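## Task

Remove the two-pole circuit breaker labelled C32 from the rail and set it in the tray, leaving every other device still clipped onto the rail.

## Robot and tools

Robot: two 6-joint arms, left_arm and right_arm, each ending in a parallel two-finger gripper with a wrist camera. Their bases sit at about (+0.001, +0.336, 0) m for left_arm and (+0.043, -0.293, 0) m for right_arm, both turned almost not at all about z. A camera stand stands behind the arms. Loose objects may occasionally get a small shove from the scene itself.

Frame: everything uses the scene frame. Its origin is on the table surface halfway between the arms; +x points out across the table, +y toward left_arm, +z up. Arm names do not match image sides. end_effector_position (metres) is the point between the finger pads, roughly 1 cm short of the fingertips; end_effector_quat_wxyz is orientation. On the gripper, fingers extend along its +z and separate along its y. Reported poses can be off by a few cm, more at long reach.

Row layout (shared by execute_actions and move): 14 numbers, each in [-1, 1]: left_arm dx, dy, dz, rx, ry, rz, opening, then the same seven for right_arm. Both arms are always in every row. dx, dy, dz, rx, ry, rz are an offset, not a pose: they are measured from that arm's Hand target at the moment the action or move begins, along scene axes, with 1.0 = 0.6 m of travel or 180 degrees. rx, ry, rz form a single rotation vector turning about the Hand target's position. Offset vectors longer than 1.0 are shortened. Opening is absolute: +1 fully open (0.094 m), -1 shut. All zeros in the six pose slots means no new pose for that arm, but always send the opening you want it to keep; 0 is itself a half-open command.

execute_actions(actions, cameras): actions is a list of actions; each action is a list of up to 15 rows, one per 1/30 s control step; a short action repeats its last row up to 15 steps. Every row in an action counts from the same start pose, but the next action starts from the new Hand target, so repeating an offset keeps moving. An empty list returns images plus fields other results may omit (scene number, actions left). cameras: names, ["all"], or []; an unknown name invalidates the call.

move(target, speed, blend, opening_speed, grip_force, blocking, cameras): target is one 14-number row or a list of up to 15 rows, each an offset from the Hand targets at move start (not chained). Straight-line paths, all finishing together, capped at 10 s total. speed in m/s, 0.002 to 2.9, default 0.25 (rotation up to twice that in rad/s); one value or one per target. blend in metres rounds corners of a list; 0 stops at each. opening_speed: rate on the -1..+1 scale per second, at least 0.2; use it to close gently. grip_force: newtons per pad, 10 to 50, one value or one per arm; it persists, and low values close slowly. blocking=false returns after 0.5 s while the move continues. Paths do not avoid obstacles or the other arm. Faster moves overshoot and lag more. The result adds a move: line (done, off_target, moving, held, fault) plus limits such as limits=paced (pose clipped) or limits=held (steps withheld).

wait(seconds 0 to 3600) lets time pass without new commands; stop brakes a running move; zoom_image(camera, region [x0, y0, x1, y1], at most 504 by 504 px) enlarges part of the latest image; read_manual gives licence text; finished_scene(scene 1 to 3) ends the scene irreversibly; after ending the current scene make no further call in that reply.

Cameras (672x504): cam_head_left, cam_head_right, cam_high, cam_low, cam_left_wrist, cam_right_wrist.

Reading results: Hand target is the last commanded pose after clipping; the next offset counts from it. The gripper often stops a few cm short due to friction and weight; that is not proof of contact. Re-send the gap as an offset. Tool commands shows each gripper's current command. grip_measured is measured opening on the command scale; a firm grip on a hard part reads up to about 0.064 below its true width. grip_effort_nm is gripper motor effort (negative = closing), not pad force. Joint torques follow Joint positions order; joints 1 to 3 wrap at ±28 N m. Joint velocities say within noise when still. Action results list step positions.

Limits and cautions: each step, commanded orientation is clipped to 40 degrees from the current one. An arm blocked by something keeps pushing until commanded back past its gripper. Do not route a path near an arm's own base (the elbow can whip round), and note a wrist near the first joint's axis can swing the arm. The clearance check does not stop grippers or wrist cameras colliding; never let the arms press on or grip each other. Avoid fast contacts, hard pushes on fixed or heavy items, letting go of moving parts, drops from height, anything leaving the table, and strain on camera cables. Open well above grip_measured to release. Motors heat while holding loads, stretched out, or pushing: MOTOR HOT at 75 °C, a fold-away fault at 90 °C that disables that arm, collapse at 100 °C. Any arm stop costs.

Each tool is called after "Call:" as name(argument=value, ...) on one line, values as JSON.

## Session

Call:
move(target=[-0.0877,-0.461,0.15,0,0.233,0,0.5,-0.2,0,0.2,0,0.233,0,0.5], speed=0.3, cameras=["all"])

Scene clock: 2.83 s.
left_arm: end_effector_position=(+0.3483, +0.0434, +0.2194) grip_measured=+0.503 grip_effort_nm=-0.15 end_effector_quat_wxyz=(+0.315, -0.012, +0.949, -0.022) | right_arm: end_effector_position=(+0.3151, -0.3034, +0.2258) grip_measured=+0.502 grip_effort_nm=-0.12 end_effector_quat_wxyz=(+0.266, +0.014, +0.964, -0.027)
Joint positions: left_arm=[-0.862 1.86 1.839 -1.076 -0.453 -0.791 0.071] | right_arm=[-0.036 1.124 1.224 -1.133 0.057 0.007 0.071]
Joint torques (N m): left_arm=[0.73 -7.72 8.16 0.47 -0.14 -0.11] | right_arm=[-0.14 -2.29 8.25 1.25 0.08 0.02]
Heat: left arm: 37 °C; right arm: 30 °C.
Hand target: left_arm +0.3535, +0.0431, +0.2159; +0.311, -0.018, +0.950, -0.017 | right_arm +0.3206, -0.3043, +0.2376; +0.279, +0.017, +0.960, -0.028
Off the commanded pose: left_arm 0.006 m, 1 deg | right_arm 0.013 m, 2 deg.
move: off_target (right_arm)

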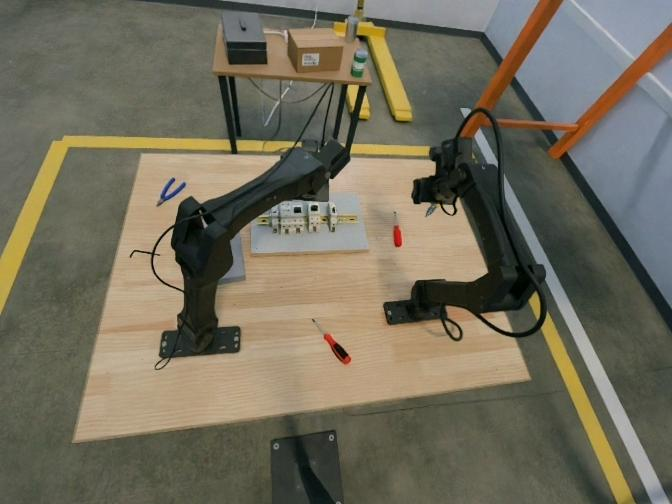

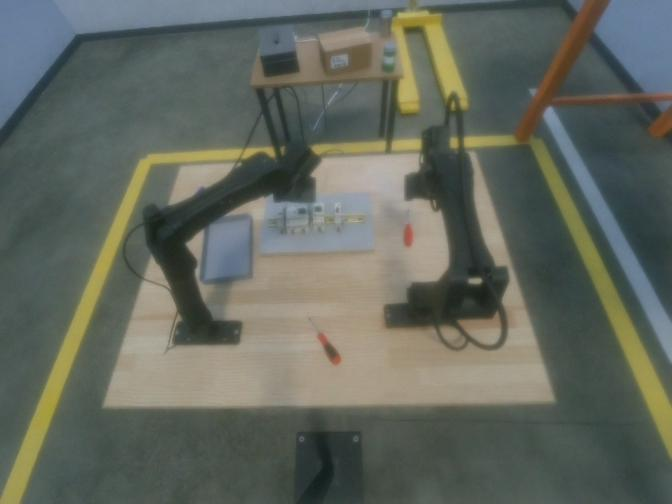

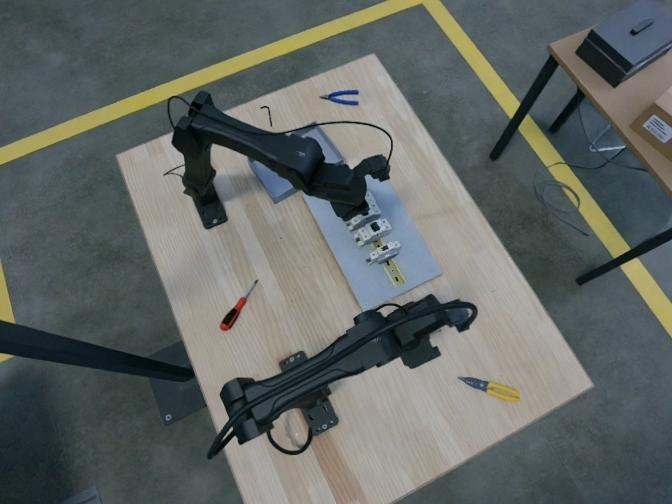

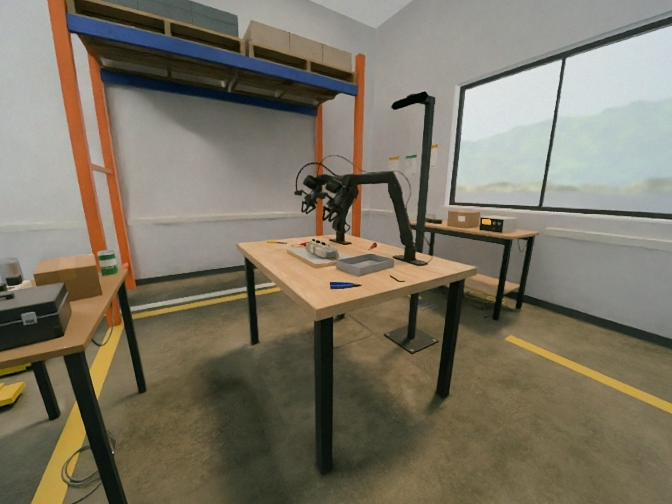

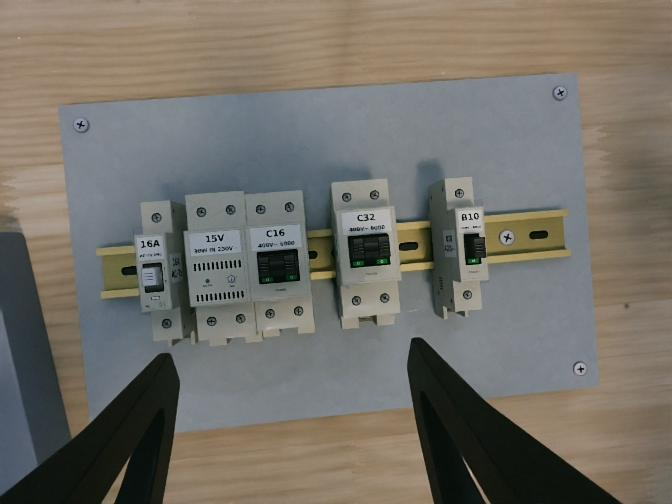

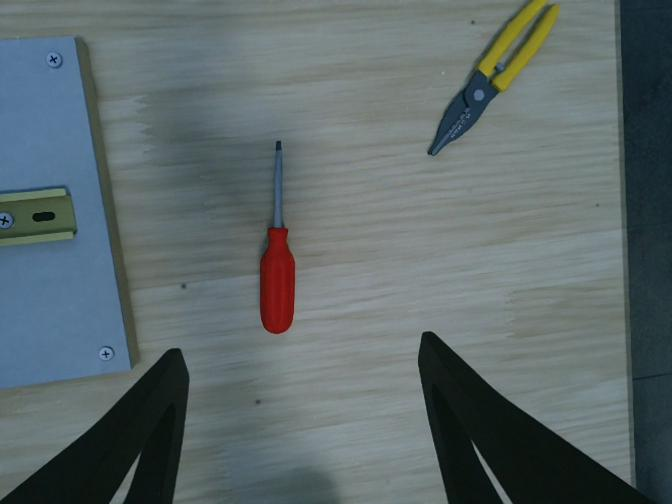

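Call:
move(target=[[-0.1,0.25,0.055,-0.08,-0.06,-0.012,0.5,0.0257,0.0472,-0.24,0.0144,0.205,0,0.1],[-0.153,0.3388,0.055,-0.116,-0.0935,-0.0179,0.5,0.0257,0.0472,-0.372,0.0144,0.205,0,0.1],[-0.153,0.3388,0.055,-0.116,-0.0935,-0.0179,0.5,0.0257,0.0472,-0.372,0.0144,0.205,0,-0.6],[-0.153,0.3388,0.055,-0.116,-0.0935,-0.0179,0.5,-0.151,0.1405,-0.25,-0.1752,0.1577,0.5551,-0.6],[-0.153,0.3388,0.055,-0.116,-0.0935,-0.0179,0.5,-0.151,0.1405,-0.37,-0.1752,0.1577,0.5551,-0.6],[-0.153,0.3388,0.055,-0.116,-0.0935,-0.0179,0.5,-0.151,0.1405,-0.37,-0.1752,0.1577,0.5551,0.1]], speed=0.5, blend=[0.02,0,0,0.02,0,0], cameras=["cam_right_wrist"])

Scene clock: 105.17 s.
left_arm: end_effector_position=(+0.2601, +0.2463, +0.2462) grip_measured=+0.503 grip_effort_nm=-0.15 end_effector_quat_wxyz=(+0.428, -0.049, +0.881, -0.196) | right_arm: end_effector_position=(+0.2326, -0.2216, +0.0209) grip_measured=+0.097 grip_effort_nm=0.11 end_effector_quat_wxyz=(+0.014, +0.775, -0.630, +0.045)
Joint positions: left_arm=[-0.278 0.762 0.865 -0.694 0.067 -0.44 0.071] | right_arm=[0.405 1.38 0.701 -0.877 0.092 -1.341 0.052]
Joint torques (N m): left_arm=[0.77 -1.1 5.83 1.33 0.16 0.08] | right_arm=[0.27 -3.32 3.56 0.52 -0.04 -0.09]
Heat: left arm: 40 °C; right arm: 33 °C.
Hand target: left_arm +0.2616, +0.2464, +0.2487; +0.437, -0.045, +0.876, -0.199 | right_arm +0.2300, -0.2200, +0.0157; +0.016, +0.779, -0.626, +0.038
Off the commanded pose: left_arm 0.003 m, 1 deg | right_arm 0.006 m, 1 deg.
move: done

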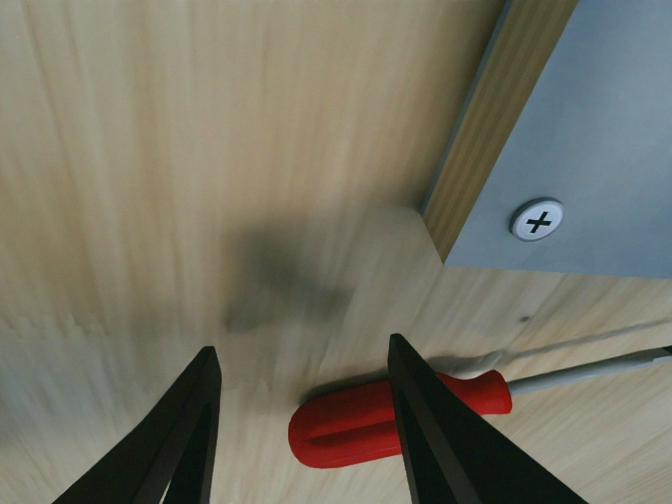

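Call:
move(target=[[0,0,0,0,0,0,0.5,0,0,0.1,0,0,0,0.1],[0,0,0,0,0,0,0.5,0.0733,-0.0733,0.08,0,0,-0.4444,0.1],[0,0,0,0,0,0,0.5,0.0733,-0.0733,-0.004,0,0,-0.4444,0.1],[0,0,0,0,0,0,0.5,0.0733,-0.0733,-0.004,0,0,-0.4444,-0.7]], speed=0.4, blend=[0.02,0.01,0,0], cameras=["cam_right_wrist"])

Scene clock: 181.70 s.
left_arm: end_effector_position=(+0.2602, +0.2463, +0.2463) grip_measured=+0.503 grip_effort_nm=-0.15 end_effector_quat_wxyz=(+0.428, -0.049, +0.881, -0.196) | right_arm: end_effector_position=(+0.2741, -0.2638, +0.0195) grip_measured=-0.469 grip_effort_nm=-1.03 end_effector_quat_wxyz=(-0.034, -0.199, +0.979, -0.021)
Joint positions: left_arm=[-0.278 0.762 0.865 -0.694 0.067 -0.44 0.071] | right_arm=[0.124 1.586 0.88 -0.931 0.045 -0.244 0.025]
Joint torques (N m): left_arm=[0.66 -1.07 5.72 1.31 0.14 0.07] | right_arm=[-0.35 -4.79 3.38 0.44 0 0.04]
Heat: left arm: 43 °C; right arm: 31 °C.
Hand target: left_arm +0.2617, +0.2464, +0.2488; +0.437, -0.045, +0.876, -0.199 | right_arm +0.2740, -0.2640, +0.0133; -0.036, -0.194, +0.980, -0.019
Off the commanded pose: left_arm 0.003 m, 1 deg | right_arm 0.006 m, 1 deg.
move: done

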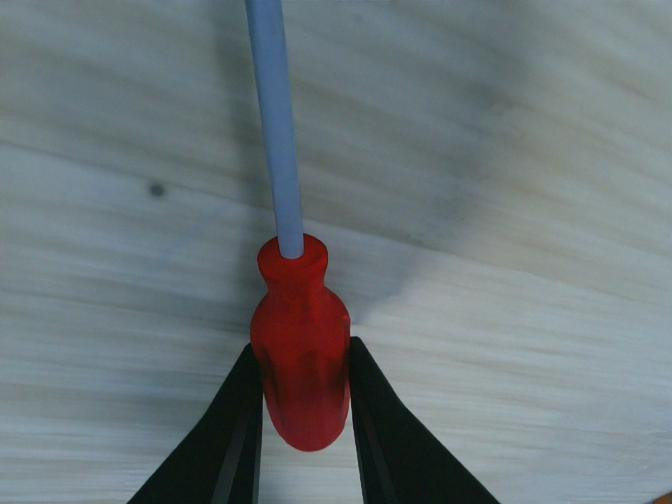

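Call:
move(target=[[0,0,0,0,0,0,0.5,0,0,0.07,0,0,0,-0.7],[0,0,0,0,0,0,0.5,-0.065,0.0817,0.06,0,0,0.5,-0.7],[0,0,0,0,0,0,0.5,-0.065,0.0817,-0.002,0,0,0.5,-0.7],[0,0,0,0,0,0,0.5,-0.065,0.0817,-0.002,0,0,0.5,0.1],[0,0,0,0,0,0,0.5,-0.065,0.0817,0.12,0,0,0.45,0.1],[0,0,0,0,0,0,0.5,-0.065,0.0817,0.12,0,0,0,0.1],[0,0,0,0,0,0,0.5,-0.065,0.0817,0.12,0.0296,0.0733,-0.4644,0.1]], speed=[0.3,0.45,0.3,0.3,0.5,0.8,0.8], blend=[0.01,0.01,0,0,0.02,0.05,0], cameras=["cam_right_wrist"])

Scene clock: 210.73 s.
left_arm: end_effector_position=(+0.2602, +0.2463, +0.2463) grip_measured=+0.503 grip_effort_nm=-0.15 end_effector_quat_wxyz=(+0.428, -0.049, +0.881, -0.196) | right_arm: end_effector_position=(+0.2355, -0.2161, +0.0826) grip_measured=+0.098 grip_effort_nm=0.11 end_effector_quat_wxyz=(-0.145, +0.504, +0.849, +0.065)
Joint positions: left_arm=[-0.278 0.762 0.865 -0.694 0.067 -0.44 0.071] | right_arm=[0.099 1.466 0.994 -1.251 -0.281 1.18 0.052]
Joint torques (N m): left_arm=[0.73 -1.06 5.81 1.32 0.15 0.07] | right_arm=[0.51 -7.6 3.67 0.16 -0.14 0.06]
Heat: left arm: 44 °C; right arm: 30 °C.
Hand target: left_arm +0.2616, +0.2464, +0.2487; +0.437, -0.045, +0.876, -0.199 | right_arm +0.2351, -0.2149, +0.0853; -0.134, +0.505, +0.850, +0.072
Off the commanded pose: left_arm 0.003 m, 1 deg | right_arm 0.003 m, 1 deg.
move: done; target 4's new opening was sent with right_arm's hand 0.011 m and 2 deg from that target

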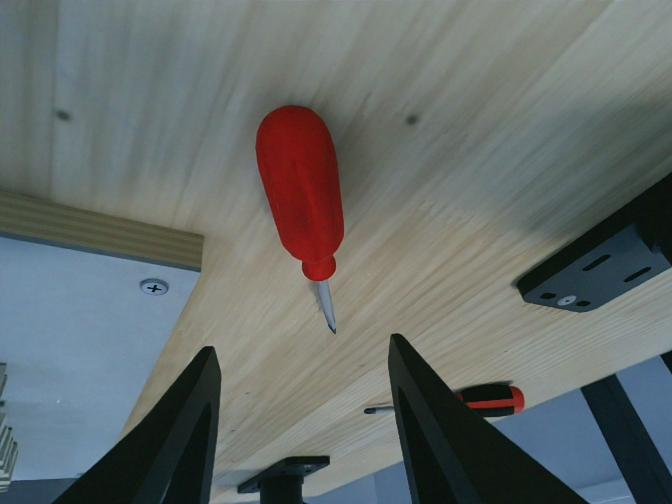

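Call:
zoom_image(camera="cam_right_wrist", region=[240, 220, 400, 350])

Scaled by 3.150 from the camera's image (finer frame: 960x720).

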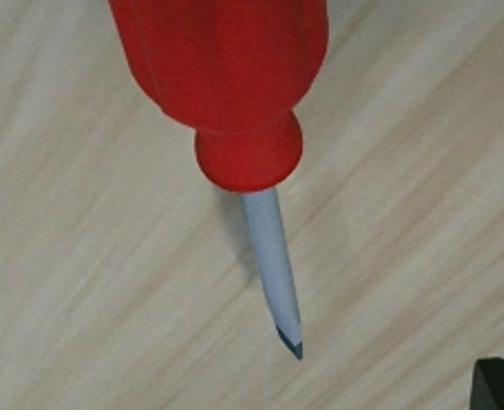

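Call:
move(target=[[0,0,0,0,0,0,0.5,-0.0168,0.0273,-0.1197,0,0,0.029,0.1],[0,0,0,0,0,0,0.5,-0.0168,0.0273,-0.1197,0,0,0.029,-0.6],[0,0,0,0,0,0,0.5,0.03,0.1,0.18,-0.01,-0.2,0.18,-0.6],[0,0,0,0,0,0,0.5,0.1548,0.3498,0.1628,-0.0205,-0.5878,0.5192,-0.6]], speed=0.45, blend=[0,0,0.04,0], cameras=["cam_right_wrist"])

Call:
zoom_image(camera="cam_right_wrist", region=[240, 374, 380, 504])

Scene clock: 326.83 s.
left_arm: end_effector_position=(+0.2602, +0.2463, +0.2464) grip_measured=+0.503 grip_effort_nm=-0.15 end_effector_quat_wxyz=(+0.429, -0.049, +0.881, -0.196) | right_arm: end_effector_position=(+0.3251, -0.0063, +0.1790) grip_measured=-0.492 grip_effort_nm=-1.03 end_effector_quat_wxyz=(+0.509, -0.409, +0.706, +0.274)
Joint positions: left_arm=[-0.278 0.762 0.865 -0.694 0.067 -0.44 0.071] | right_arm=[0.599 1.284 0.602 0.317 -0.366 -0.168 0.024]
Joint torques (N m): left_arm=[0.73 -1.02 5.74 1.34 0.15 0.07] | right_arm=[-0.55 -4.01 4.83 2.44 -0.2 -0.1]
Heat: left arm: 47 °C; right arm: 30 °C.
Hand target: left_arm +0.2616, +0.2464, +0.2487; +0.437, -0.045, +0.876, -0.199 | right_arm +0.3279, -0.0050, +0.1829; +0.523, -0.411, +0.694, +0.276
Off the commanded pose: left_arm 0.003 m, 1 deg | right_arm 0.005 m, 2 deg.
move: done

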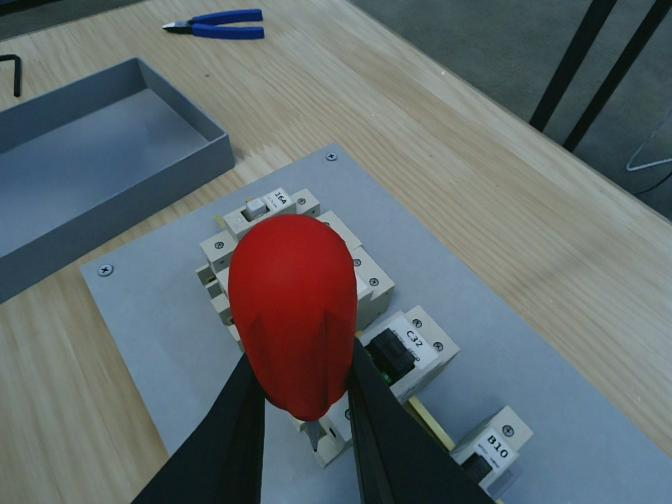

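Scaled by 3.600 from the camera's image (finer frame: 960x720).

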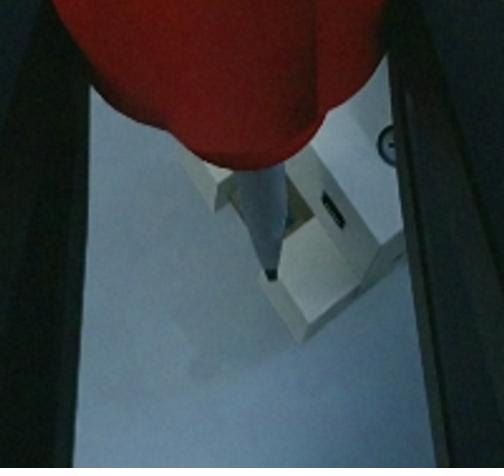

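Call:
move(target=[[0,0,0,0,0,0,0.5,0.0208,0.027,0.0,0,0,0,-0.6],[0,0,0,0,0,0,0.5,0.0208,0.027,-0.05,0,0,0,-0.6]], speed=0.2, blend=[0.01,0], cameras=["cam_right_wrist"])

Call:
zoom_image(camera="cam_right_wrist", region=[240, 374, 380, 504])

Scene clock: 366.03 s.
left_arm: end_effector_position=(+0.2602, +0.2463, +0.2464) grip_measured=+0.503 grip_effort_nm=-0.15 end_effector_quat_wxyz=(+0.429, -0.049, +0.881, -0.196) | right_arm: end_effector_position=(+0.3382, +0.0077, +0.1472) grip_measured=-0.492 grip_effort_nm=-1.04 end_effector_quat_wxyz=(+0.504, -0.411, +0.708, +0.274)
Joint positions: left_arm=[-0.278 0.762 0.865 -0.694 0.067 -0.44 0.071] | right_arm=[0.61 1.449 0.59 0.486 -0.36 -0.164 0.024]
Joint torques (N m): left_arm=[0.66 -1.11 5.71 1.33 0.15 0.07] | right_arm=[0.38 -4.88 4.45 2.59 -0.04 -0.07]
Heat: left arm: 48 °C; right arm: 36 °C.
Hand target: left_arm +0.2616, +0.2464, +0.2487; +0.437, -0.045, +0.876, -0.199 | right_arm +0.3404, +0.0112, +0.1529; +0.523, -0.411, +0.694, +0.276
Off the commanded pose: left_arm 0.003 m, 1 deg | right_arm 0.007 m, 3 deg.
move: off_target (right_arm)

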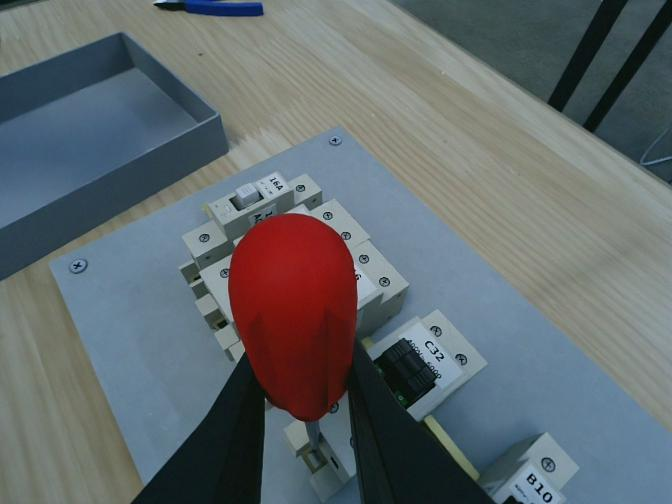

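Scaled by 3.600 from the camera's image (finer frame: 960x720).

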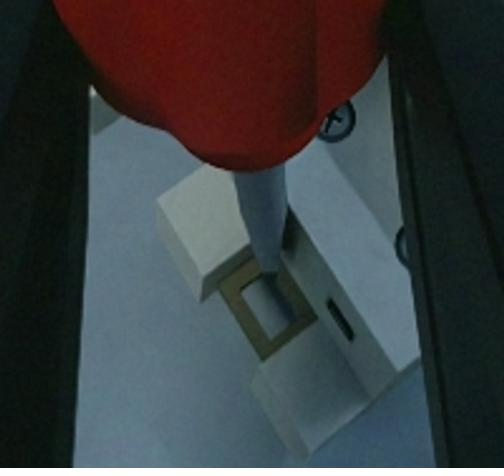

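Call:
move(target=[[0,0,0,0,0,0,0.5,-0.002,0.0005,-0.058,0,0,0,-0.6]], speed=0.12, cameras=["cam_right_wrist"])

Call:
zoom_image(camera="cam_right_wrist", region=[240, 374, 380, 504])

Scene clock: 378.57 s.
left_arm: end_effector_position=(+0.2602, +0.2463, +0.2464) grip_measured=+0.503 grip_effort_nm=-0.15 end_effector_quat_wxyz=(+0.429, -0.049, +0.881, -0.196) | right_arm: end_effector_position=(+0.3382, +0.0085, +0.1156) grip_measured=-0.492 grip_effort_nm=-1.03 end_effector_quat_wxyz=(+0.509, -0.410, +0.705, +0.275)
Joint positions: left_arm=[-0.278 0.762 0.865 -0.694 0.067 -0.44 0.071] | right_arm=[0.612 1.566 0.516 0.69 -0.358 -0.162 0.024]
Joint torques (N m): left_arm=[0.64 -1.2 5.72 1.33 0.14 0.07] | right_arm=[0.46 -4.92 3.99 2.5 -0.03 -0.05]
Heat: left arm: 48 °C; right arm: 36 °C.
Hand target: left_arm +0.2616, +0.2464, +0.2487; +0.437, -0.045, +0.876, -0.199 | right_arm +0.3393, +0.0115, +0.1182; +0.523, -0.411, +0.694, +0.276
Off the commanded pose: left_arm 0.003 m, 1 deg | right_arm 0.004 m, 2 deg.
move: done

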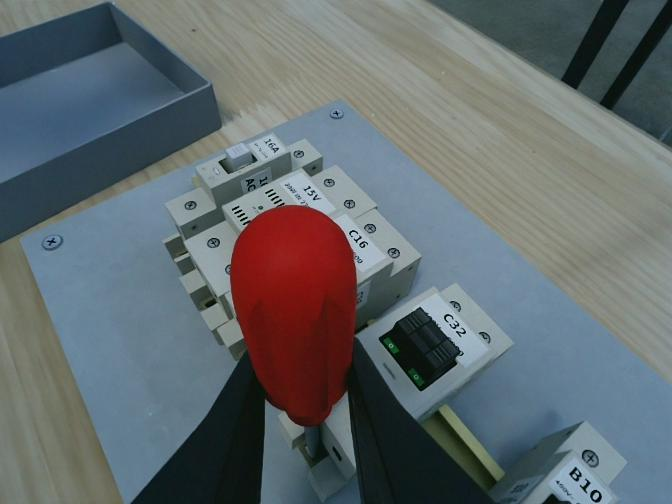

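Scaled by 3.600 from the camera's image (finer frame: 960x720).

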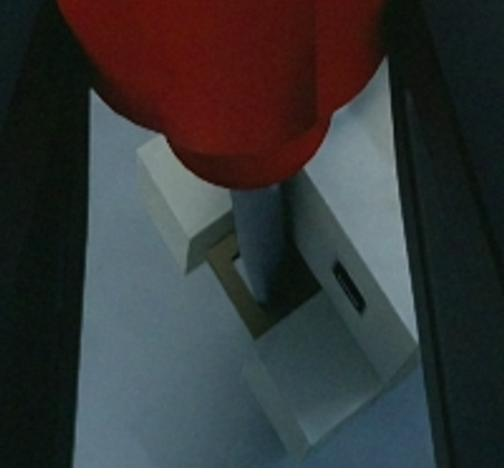

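Call:
move(target=[[0,0,0,0,0,0,0.5,0.06,0.004,-0.01,-0.007,0.111,0,-0.6],[0,0,0,0,0,0,0.5,0.15,0.0095,-0.01,-0.007,0.111,0,-0.6]], speed=0.08, blend=[0.02,0], cameras=["cam_right_wrist","cam_left_wrist"])

Call:
zoom_image(camera="cam_right_wrist", region=[240, 374, 380, 504])

Scene clock: 394.90 s.
left_arm: end_effector_position=(+0.2603, +0.2463, +0.2464) grip_measured=+0.503 grip_effort_nm=-0.15 end_effector_quat_wxyz=(+0.429, -0.049, +0.881, -0.196) | right_arm: end_effector_position=(+0.4172, +0.0186, +0.1162) grip_measured=-0.492 grip_effort_nm=-1.03 end_effector_quat_wxyz=(+0.387, -0.364, +0.772, +0.349)
Joint positions: left_arm=[-0.278 0.762 0.865 -0.693 0.067 -0.44 0.071] | right_arm=[0.449 1.809 0.993 0.226 -0.606 -0.072 0.024]
Joint torques (N m): left_arm=[0.61 -1.1 5.78 1.31 0.12 0.09] | right_arm=[-0.66 -6.94 7.68 1.59 0.06 -0.14]
Heat: left arm: 48 °C; right arm: 36 °C.
Hand target: left_arm +0.2616, +0.2464, +0.2488; +0.437, -0.045, +0.876, -0.199 | right_arm +0.4292, +0.0172, +0.1121; +0.391, -0.362, +0.777, +0.336
Off the commanded pose: left_arm 0.003 m, 1 deg | right_arm 0.013 m, 2 deg.
move: off_target (right_arm)
Images, in order (width x height): cam_left_wrist 672x504, cam_right_wrist 672x504.

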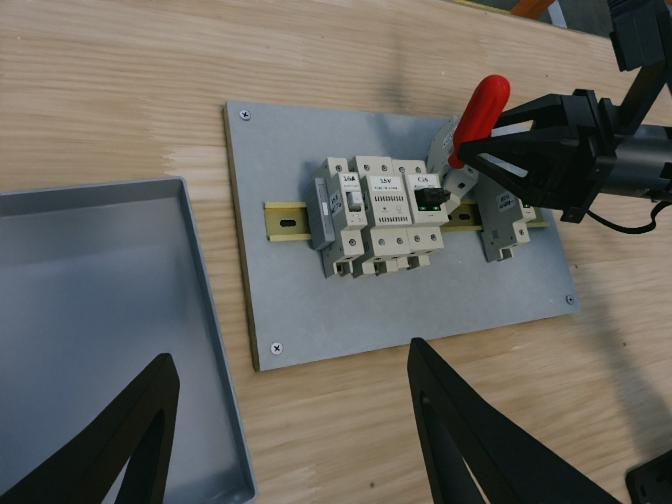

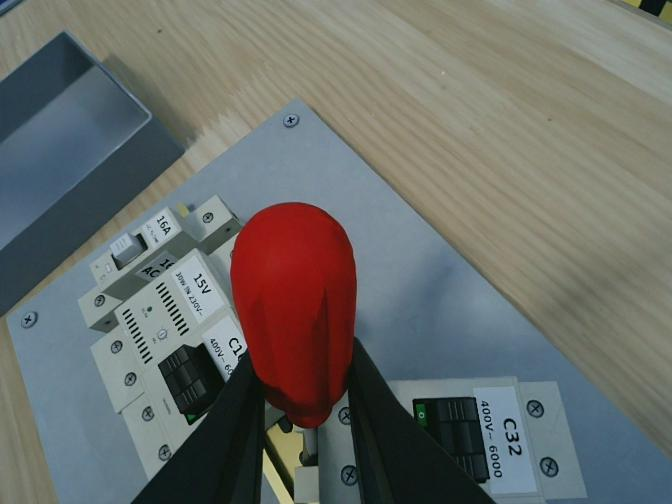

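Scaled by 3.600 from the camera's image (finer frame: 960x720).

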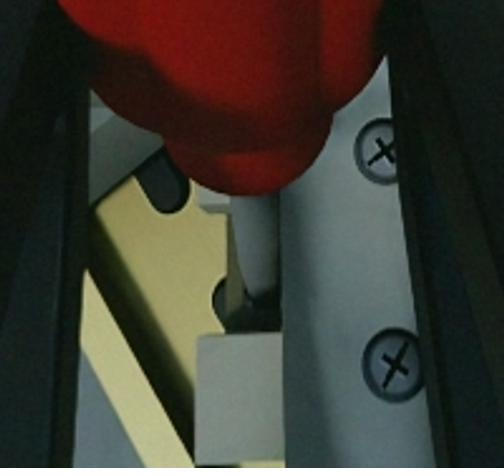

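Call:
move(target=[[0,0,0,0,0,0,0.5,-0.03,0,0.25,0,0,0,-0.6],[0,0,0,0,0,0,0.5,-0.3237,-0.362,0.06,-0.2687,0.1387,-0.0575,-0.6],[0,0,0,0,0,0,0.5,-0.3237,-0.362,-0.165,-0.2687,0.1387,-0.0575,-0.6],[0,0,0,0,0,0,0.5,-0.3237,-0.362,-0.165,-0.2687,0.1387,-0.0575,0.1]], speed=0.4, blend=[0.02,0.02,0,0], cameras=[])

Call:
move(target=[[0,0,0,0,0,0,0.5,0.02,0.01,0.15,0,0,0,0.1],[0,0,0,0,0,0,0.5,0.3417,0.25,0.245,0.1577,-0.059,0.3206,0.5]], speed=0.4, blend=[0.02,0], cameras=["cam_right_wrist","cam_left_wrist"])

Scene clock: 426.73 s.
left_arm: end_effector_position=(+0.2603, +0.2463, +0.2464) grip_measured=+0.503 grip_effort_nm=-0.15 end_effector_quat_wxyz=(+0.429, -0.049, +0.881, -0.196) | right_arm: end_effector_position=(+0.2328, -0.1992, +0.0173) grip_measured=+0.098 grip_effort_nm=0.11 end_effector_quat_wxyz=(+0.063, -0.342, +0.937, +0.025)
Joint positions: left_arm=[-0.278 0.762 0.865 -0.693 0.067 -0.44 0.071] | right_arm=[0.388 1.307 0.626 -0.761 -0.041 -0.279 0.052]
Joint torques (N m): left_arm=[0.7 -1.13 5.94 1.34 0.12 0.08] | right_arm=[-0.54 -2.97 3.77 0.85 0.01 -0.07]
Heat: left arm: 49 °C; right arm: 34 °C.
Hand target: left_arm +0.2616, +0.2464, +0.2488; +0.437, -0.045, +0.876, -0.199 | right_arm +0.2350, -0.2000, +0.0131; +0.065, -0.341, +0.937, +0.024
Off the commanded pose: left_arm 0.003 m, 1 deg | right_arm 0.005 m, 0 deg.
move: done; target 4's new opening was sent with right_arm's hand 0.023 m and 4 deg from that target

Scene clock: 430.50 s.
left_arm: end_effector_position=(+0.2603, +0.2463, +0.2464) grip_measured=+0.503 grip_effort_nm=-0.15 end_effector_quat_wxyz=(+0.429, -0.049, +0.881, -0.196) | right_arm: end_effector_position=(+0.4362, -0.0537, +0.1600) grip_measured=+0.497 grip_effort_nm=0.11 end_effector_quat_wxyz=(-0.201, +0.723, -0.621, -0.228)
Joint positions: left_arm=[-0.278 0.762 0.865 -0.693 0.067 -0.44 0.071] | right_arm=[0.288 2.185 2.113 -1.373 -0.606 -1.364 0.07]
Joint torques (N m): left_arm=[0.62 -1.03 5.86 1.29 0.15 0.07] | right_arm=[-0.38 -9.92 7.72 0.42 -0.67 -0.11]
Heat: left arm: 49 °C; right arm: 34 °C.
Hand target: left_arm +0.2616, +0.2464, +0.2488; +0.437, -0.045, +0.876, -0.199 | right_arm +0.4399, -0.0499, +0.1601; -0.206, +0.721, -0.616, -0.241
Off the commanded pose: left_arm 0.003 m, 1 deg | right_arm 0.005 m, 2 deg.
move: done
Images, in order (width x height): cam_left_wrist 672x504, cam_right_wrist 672x504.

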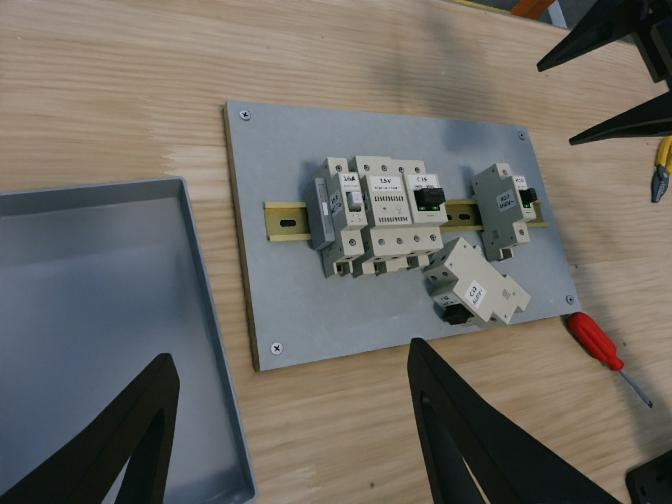

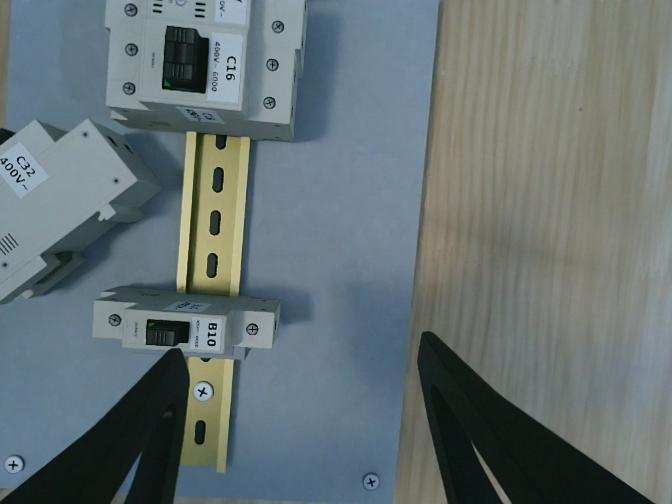

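Call:
zoom_image(camera="cam_left_wrist", region=[400, 210, 560, 350])

Call:
zoom_image(camera="cam_right_wrist", region=[0, 90, 200, 320])

Scaled by 3.150 from the camera's image (finer frame: 960x720).

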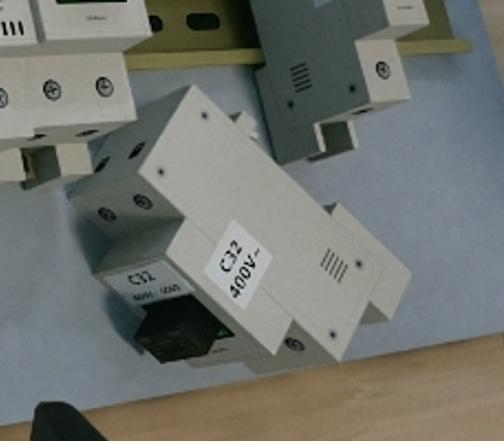

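Scaled by 2.191 from the camera's image (finer frame: 960x720).

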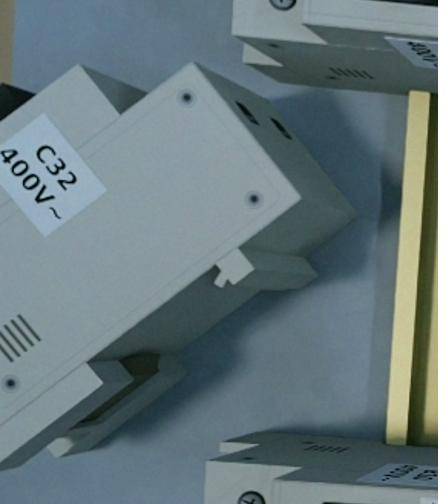

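Call:
move(target=[0,0,0,0,0,0,0.5,-0.2165,0.0398,0.0165,0,0,0.211,0.5], speed=0.4, cameras=["cam_right_wrist"])

Scene clock: 485.77 s.
left_arm: end_effector_position=(+0.2603, +0.2463, +0.2464) grip_measured=+0.503 grip_effort_nm=-0.15 end_effector_quat_wxyz=(+0.429, -0.049, +0.881, -0.196) | right_arm: end_effector_position=(+0.3192, -0.0245, +0.1479) grip_measured=+0.498 grip_effort_nm=0.11 end_effector_quat_wxyz=(-0.131, +0.878, -0.370, -0.275)
Joint positions: left_arm=[-0.278 0.762 0.865 -0.693 0.067 -0.44 0.071] | right_arm=[0.47 2.103 1.935 -1.561 -0.6 -1.892 0.07]
Joint torques (N m): left_arm=[0.75 -1.07 5.85 1.32 0.13 0.08] | right_arm=[0.12 -15.98 3.66 -0.13 -0.52 -0.12]
Heat: left arm: 49 °C; right arm: 31 °C.
Hand target: left_arm +0.2616, +0.2464, +0.2487; +0.437, -0.045, +0.876, -0.199 | right_arm +0.3102, -0.0261, +0.1700; -0.116, +0.883, -0.347, -0.295
Off the commanded pose: left_arm 0.003 m, 1 deg | right_arm 0.024 m, 4 deg.
joint sent to its limit (right arm) — joint 4 (wrist pitch), lower limit. The joint targets are off in orientation, not in position.
move: off_target (right_arm)

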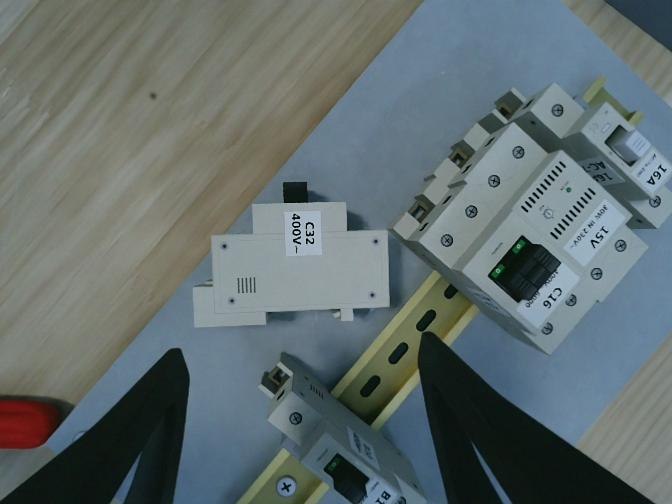

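Call:
move(target=[[0,0,0,0,0,0,0.5,-0.037,0.0685,-0.0833,-0.1468,-0.1432,-0.0299,0.25],[0,0,0,0,0,0,0.5,-0.037,0.0685,-0.207,-0.1468,-0.1432,-0.0299,0.25],[0,0,0,0,0,0,0.5,-0.037,0.0685,-0.207,-0.1468,-0.1432,-0.0299,-0.3]], speed=0.3, cameras=["cam_right_wrist","cam_left_wrist"])

Scene clock: 541.53 s.
left_arm: end_effector_position=(+0.2603, +0.2463, +0.2464) grip_measured=+0.503 grip_effort_nm=-0.15 end_effector_quat_wxyz=(+0.429, -0.049, +0.881, -0.196) | right_arm: end_effector_position=(+0.2895, +0.0154, +0.0561) grip_measured=-0.066 grip_effort_nm=-1.03 end_effector_quat_wxyz=(-0.009, +0.912, -0.410, +0.004)
Joint positions: left_arm=[-0.278 0.762 0.865 -0.693 0.067 -0.44 0.071] | right_arm=[0.865 2.051 1.627 -1.128 0.004 -1.4 0.044]
Joint torques (N m): left_arm=[0.64 -1.17 5.93 1.32 0.14 0.05] | right_arm=[0.05 -9.39 3.88 0.51 -0.03 -0.01]
Heat: left arm: 50 °C; right arm: 41 °C.
Hand target: left_arm +0.2616, +0.2464, +0.2487; +0.437, -0.045, +0.876, -0.199 | right_arm +0.2879, +0.0150, +0.0458; -0.001, +0.912, -0.411, +0.000
Off the commanded pose: left_arm 0.003 m, 1 deg | right_arm 0.010 m, 1 deg.
move: done
Images, in order (width x height): cam_left_wrist 672x504, cam_right_wrist 672x504.

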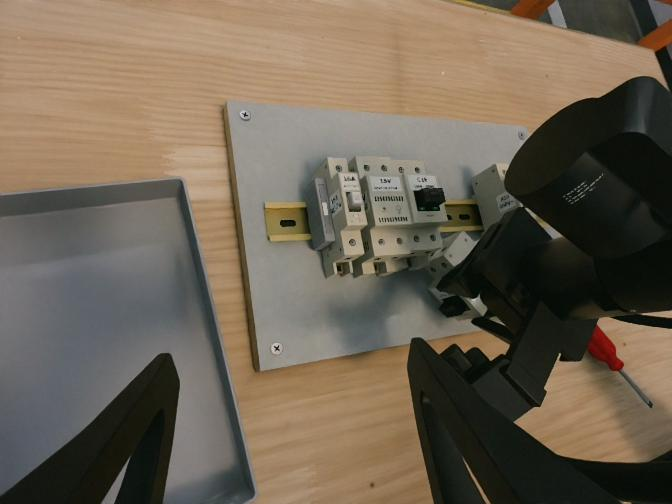

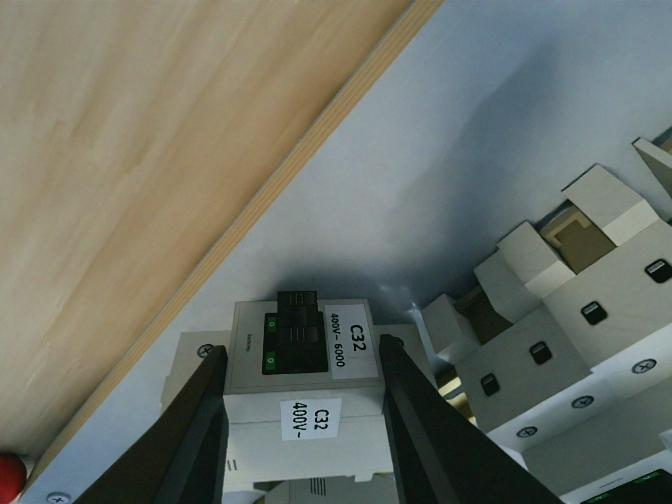

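Call:
move(target=[[-0.3,0.35,0.1,0,0,0,0.5,0,0,0.25,0,0,0,-0.3],[-0.3,0.35,0.1,0,0,0,0.5,-0.0065,0.485,0.2487,0.2811,0.0662,-0.2931,-0.3],[-0.3,0.35,0.1,0,0,0,0.5,-0.0065,0.485,0.1,0.2811,0.0662,-0.2931,-0.3]], speed=0.3, blend=[0.02,0.02,0], cameras=["cam_right_wrist","cam_head_left"])

Scene clock: 588.33 s.
left_arm: end_effector_position=(+0.0813, +0.4628, +0.3094) grip_measured=+0.503 grip_effort_nm=-0.15 end_effector_quat_wxyz=(+0.288, -0.221, +0.906, +0.219) | right_arm: end_effector_position=(+0.2805, +0.2929, +0.0783) grip_measured=-0.066 grip_effort_nm=-1.03 end_effector_quat_wxyz=(+0.298, -0.561, +0.735, +0.236)
Joint positions: left_arm=[1.43 0.768 1.417 -1.552 0.345 0.817 0.071] | right_arm=[1.119 2.371 1.949 -0.378 -0.121 -0.105 0.044]
Joint torques (N m): left_arm=[0.76 0.47 3.93 0.76 0.38 0.05] | right_arm=[0.32 -16.62 5.39 2.27 -0.02 0.03]
Heat: left arm: 49 °C; right arm: 35 °C.
Hand target: left_arm +0.0816, +0.4564, +0.3088; +0.404, -0.097, +0.906, -0.084 | right_arm +0.2840, +0.3061, +0.1059; +0.336, -0.551, +0.719, +0.257
Off the commanded pose: left_arm 0.006 m, 55 deg; orientation clipped | right_arm 0.031 m, 5 deg.
joint sent to its limit (left arm) — joint 4 (wrist pitch), lower limit. The joint targets are off in orientation, not in position.
move: off_target (left_arm, right_arm); limits=paced
Images, in order (width x height): cam_head_left 672x504, cam_right_wrist 672x504.

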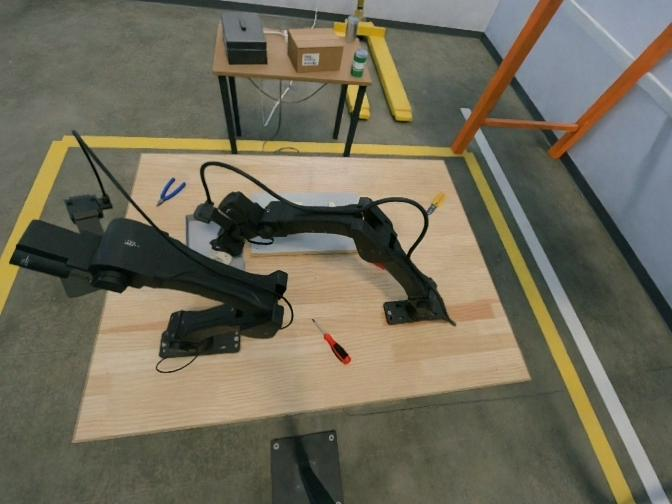

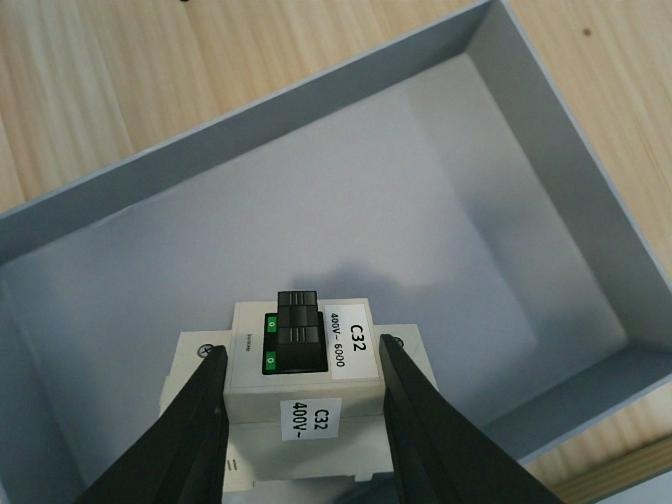

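Call:
move(target=[0,0,0,0,0,0,0.5,0,0,-0.055,0,0,0,-0.3], speed=0.1, cameras=["cam_right_wrist"])

Scene clock: 602.43 s.
left_arm: end_effector_position=(+0.0813, +0.4628, +0.3094) grip_measured=+0.503 grip_effort_nm=-0.15 end_effector_quat_wxyz=(+0.288, -0.220, +0.906, +0.219) | right_arm: end_effector_position=(+0.2851, +0.3027, +0.0781) grip_measured=-0.066 grip_effort_nm=-1.03 end_effector_quat_wxyz=(+0.331, -0.553, +0.721, +0.253)
Joint positions: left_arm=[1.43 0.768 1.417 -1.552 0.345 0.817 0.071] | right_arm=[1.119 2.371 1.888 -0.235 -0.12 -0.105 0.044]
Joint torques (N m): left_arm=[0.65 0.49 3.92 0.74 0.36 0.03] | right_arm=[0.35 -13.67 4.67 2.02 -0.02 0.04]
Heat: left arm: 46 °C; right arm: 36 °C.
Hand target: left_arm +0.0816, +0.4564, +0.3088; +0.404, -0.097, +0.906, -0.084 | right_arm +0.2839, +0.3060, +0.0728; +0.336, -0.551, +0.719, +0.257
Off the commanded pose: left_arm 0.006 m, 40 deg; orientation clipped | right_arm 0.006 m, 1 deg.
joint sent to its limit (left arm) — joint 4 (wrist pitch), lower limit. The joint targets are off in orientation, not in position.
move: done; limits=paced

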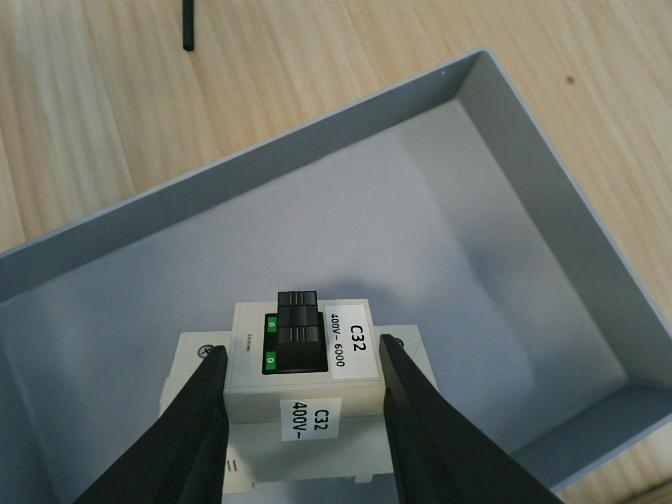

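Call:
move(target=[0,0,0,0,0,0,0.5,0,0,-0.045,0,0,0,-0.3], speed=0.1, cameras=["cam_right_wrist"])

Scene clock: 608.47 s.
left_arm: end_effector_position=(+0.0813, +0.4628, +0.3094) grip_measured=+0.503 grip_effort_nm=-0.15 end_effector_quat_wxyz=(+0.288, -0.220, +0.906, +0.219) | right_arm: end_effector_position=(+0.2879, +0.3088, +0.0781) grip_measured=-0.066 grip_effort_nm=-1.03 end_effector_quat_wxyz=(+0.356, -0.547, +0.709, +0.267)
Joint positions: left_arm=[1.43 0.768 1.417 -1.552 0.345 0.817 0.071] | right_arm=[1.119 2.371 1.838 -0.12 -0.119 -0.105 0.044]
Joint torques (N m): left_arm=[0.69 0.47 3.81 0.73 0.34 0.03] | right_arm=[0.35 -11.37 4.22 1.81 -0.02 0.03]
Heat: left arm: 46 °C; right arm: 36 °C.
Hand target: left_arm +0.0816, +0.4564, +0.3088; +0.404, -0.097, +0.906, -0.084 | right_arm +0.2840, +0.3061, +0.0459; +0.336, -0.551, +0.719, +0.257
Off the commanded pose: left_arm 0.006 m, 40 deg | right_arm 0.033 m, 3 deg.
joint sent to its limit (left arm) — joint 4 (wrist pitch), lower limit. The joint targets are off in orientation, not in position.
move: off_target (right_arm)

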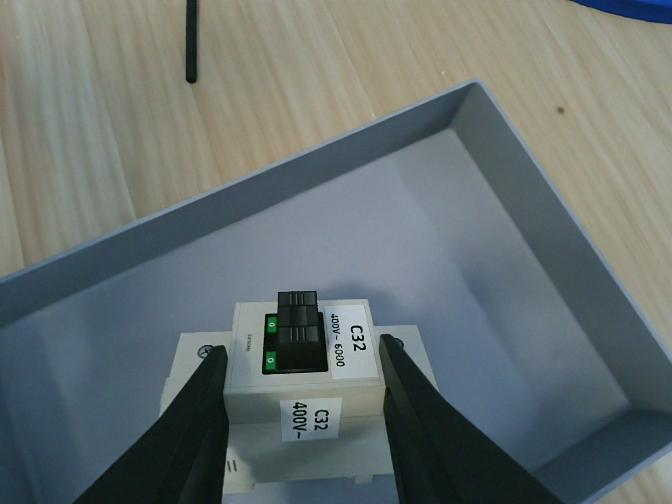

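Call:
move(target=[[0,0,0,0,0,0,0.5,0,0,0.04,0,0,0,-0.3],[0,0,0,0,0,0,0.5,0,0,0.04,0,0,0,0.1],[0,0,0,0,0,0,0.5,-0.03,-0.1,0.25,0,0,0,0.1]], speed=0.25, cameras=["cam_right_wrist","cam_head_left","cam_high"])

Scene clock: 629.47 s.
left_arm: end_effector_position=(+0.0813, +0.4628, +0.3094) grip_measured=+0.503 grip_effort_nm=-0.15 end_effector_quat_wxyz=(+0.288, -0.220, +0.906, +0.219) | right_arm: end_effector_position=(+0.2662, +0.2521, +0.1676) grip_measured=+0.098 grip_effort_nm=0.11 end_effector_quat_wxyz=(+0.317, -0.555, +0.729, +0.246)
Joint positions: left_arm=[1.43 0.768 1.417 -1.552 0.345 0.817 0.071] | right_arm=[1.112 2.104 1.833 -0.482 -0.123 -0.104 0.052]
Joint torques (N m): left_arm=[0.75 0.59 3.92 0.73 0.34 0] | right_arm=[-0.57 -17.24 4.82 1.67 -0.13 -0.08]
Heat: left arm: 44 °C; right arm: 36 °C.
Hand target: left_arm +0.0816, +0.4564, +0.3088; +0.404, -0.097, +0.906, -0.084 | right_arm +0.2661, +0.2460, +0.1959; +0.336, -0.551, +0.719, +0.257
Off the commanded pose: left_arm 0.006 m, 40 deg | right_arm 0.029 m, 3 deg.
joint sent to its limit (left arm) — joint 4 (wrist pitch), lower limit. The joint targets are off in orientation, not in position.
move: off_target (right_arm)
Images, in order (width x height): cam_head_left 672x504, cam_high 672x504, cam_right_wrist 672x504.

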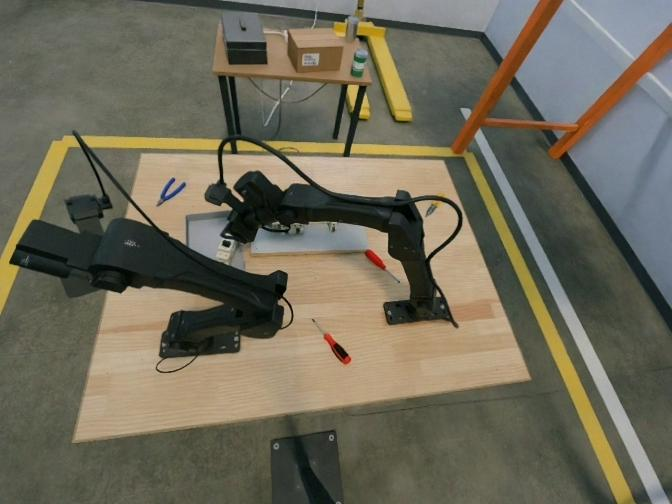

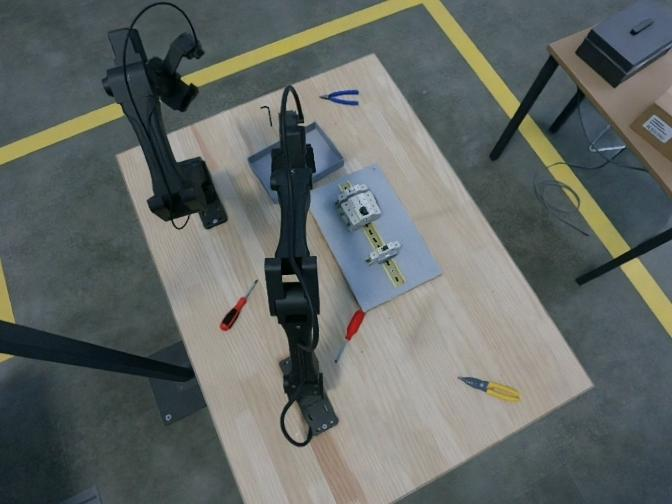

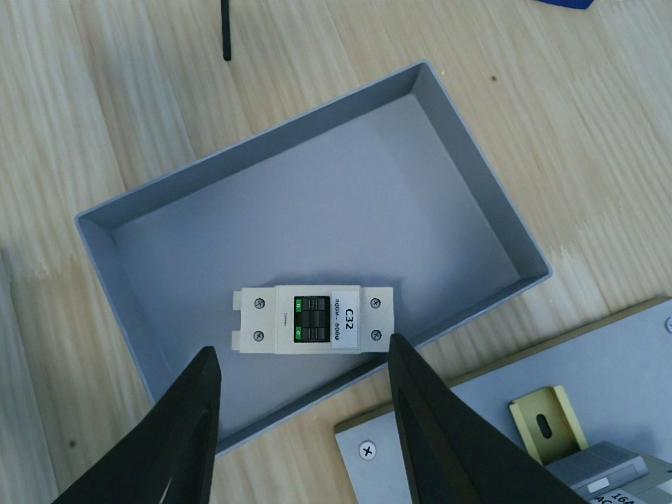

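Call:
finished_scene(scene=2)

The scene is finished: the task was done.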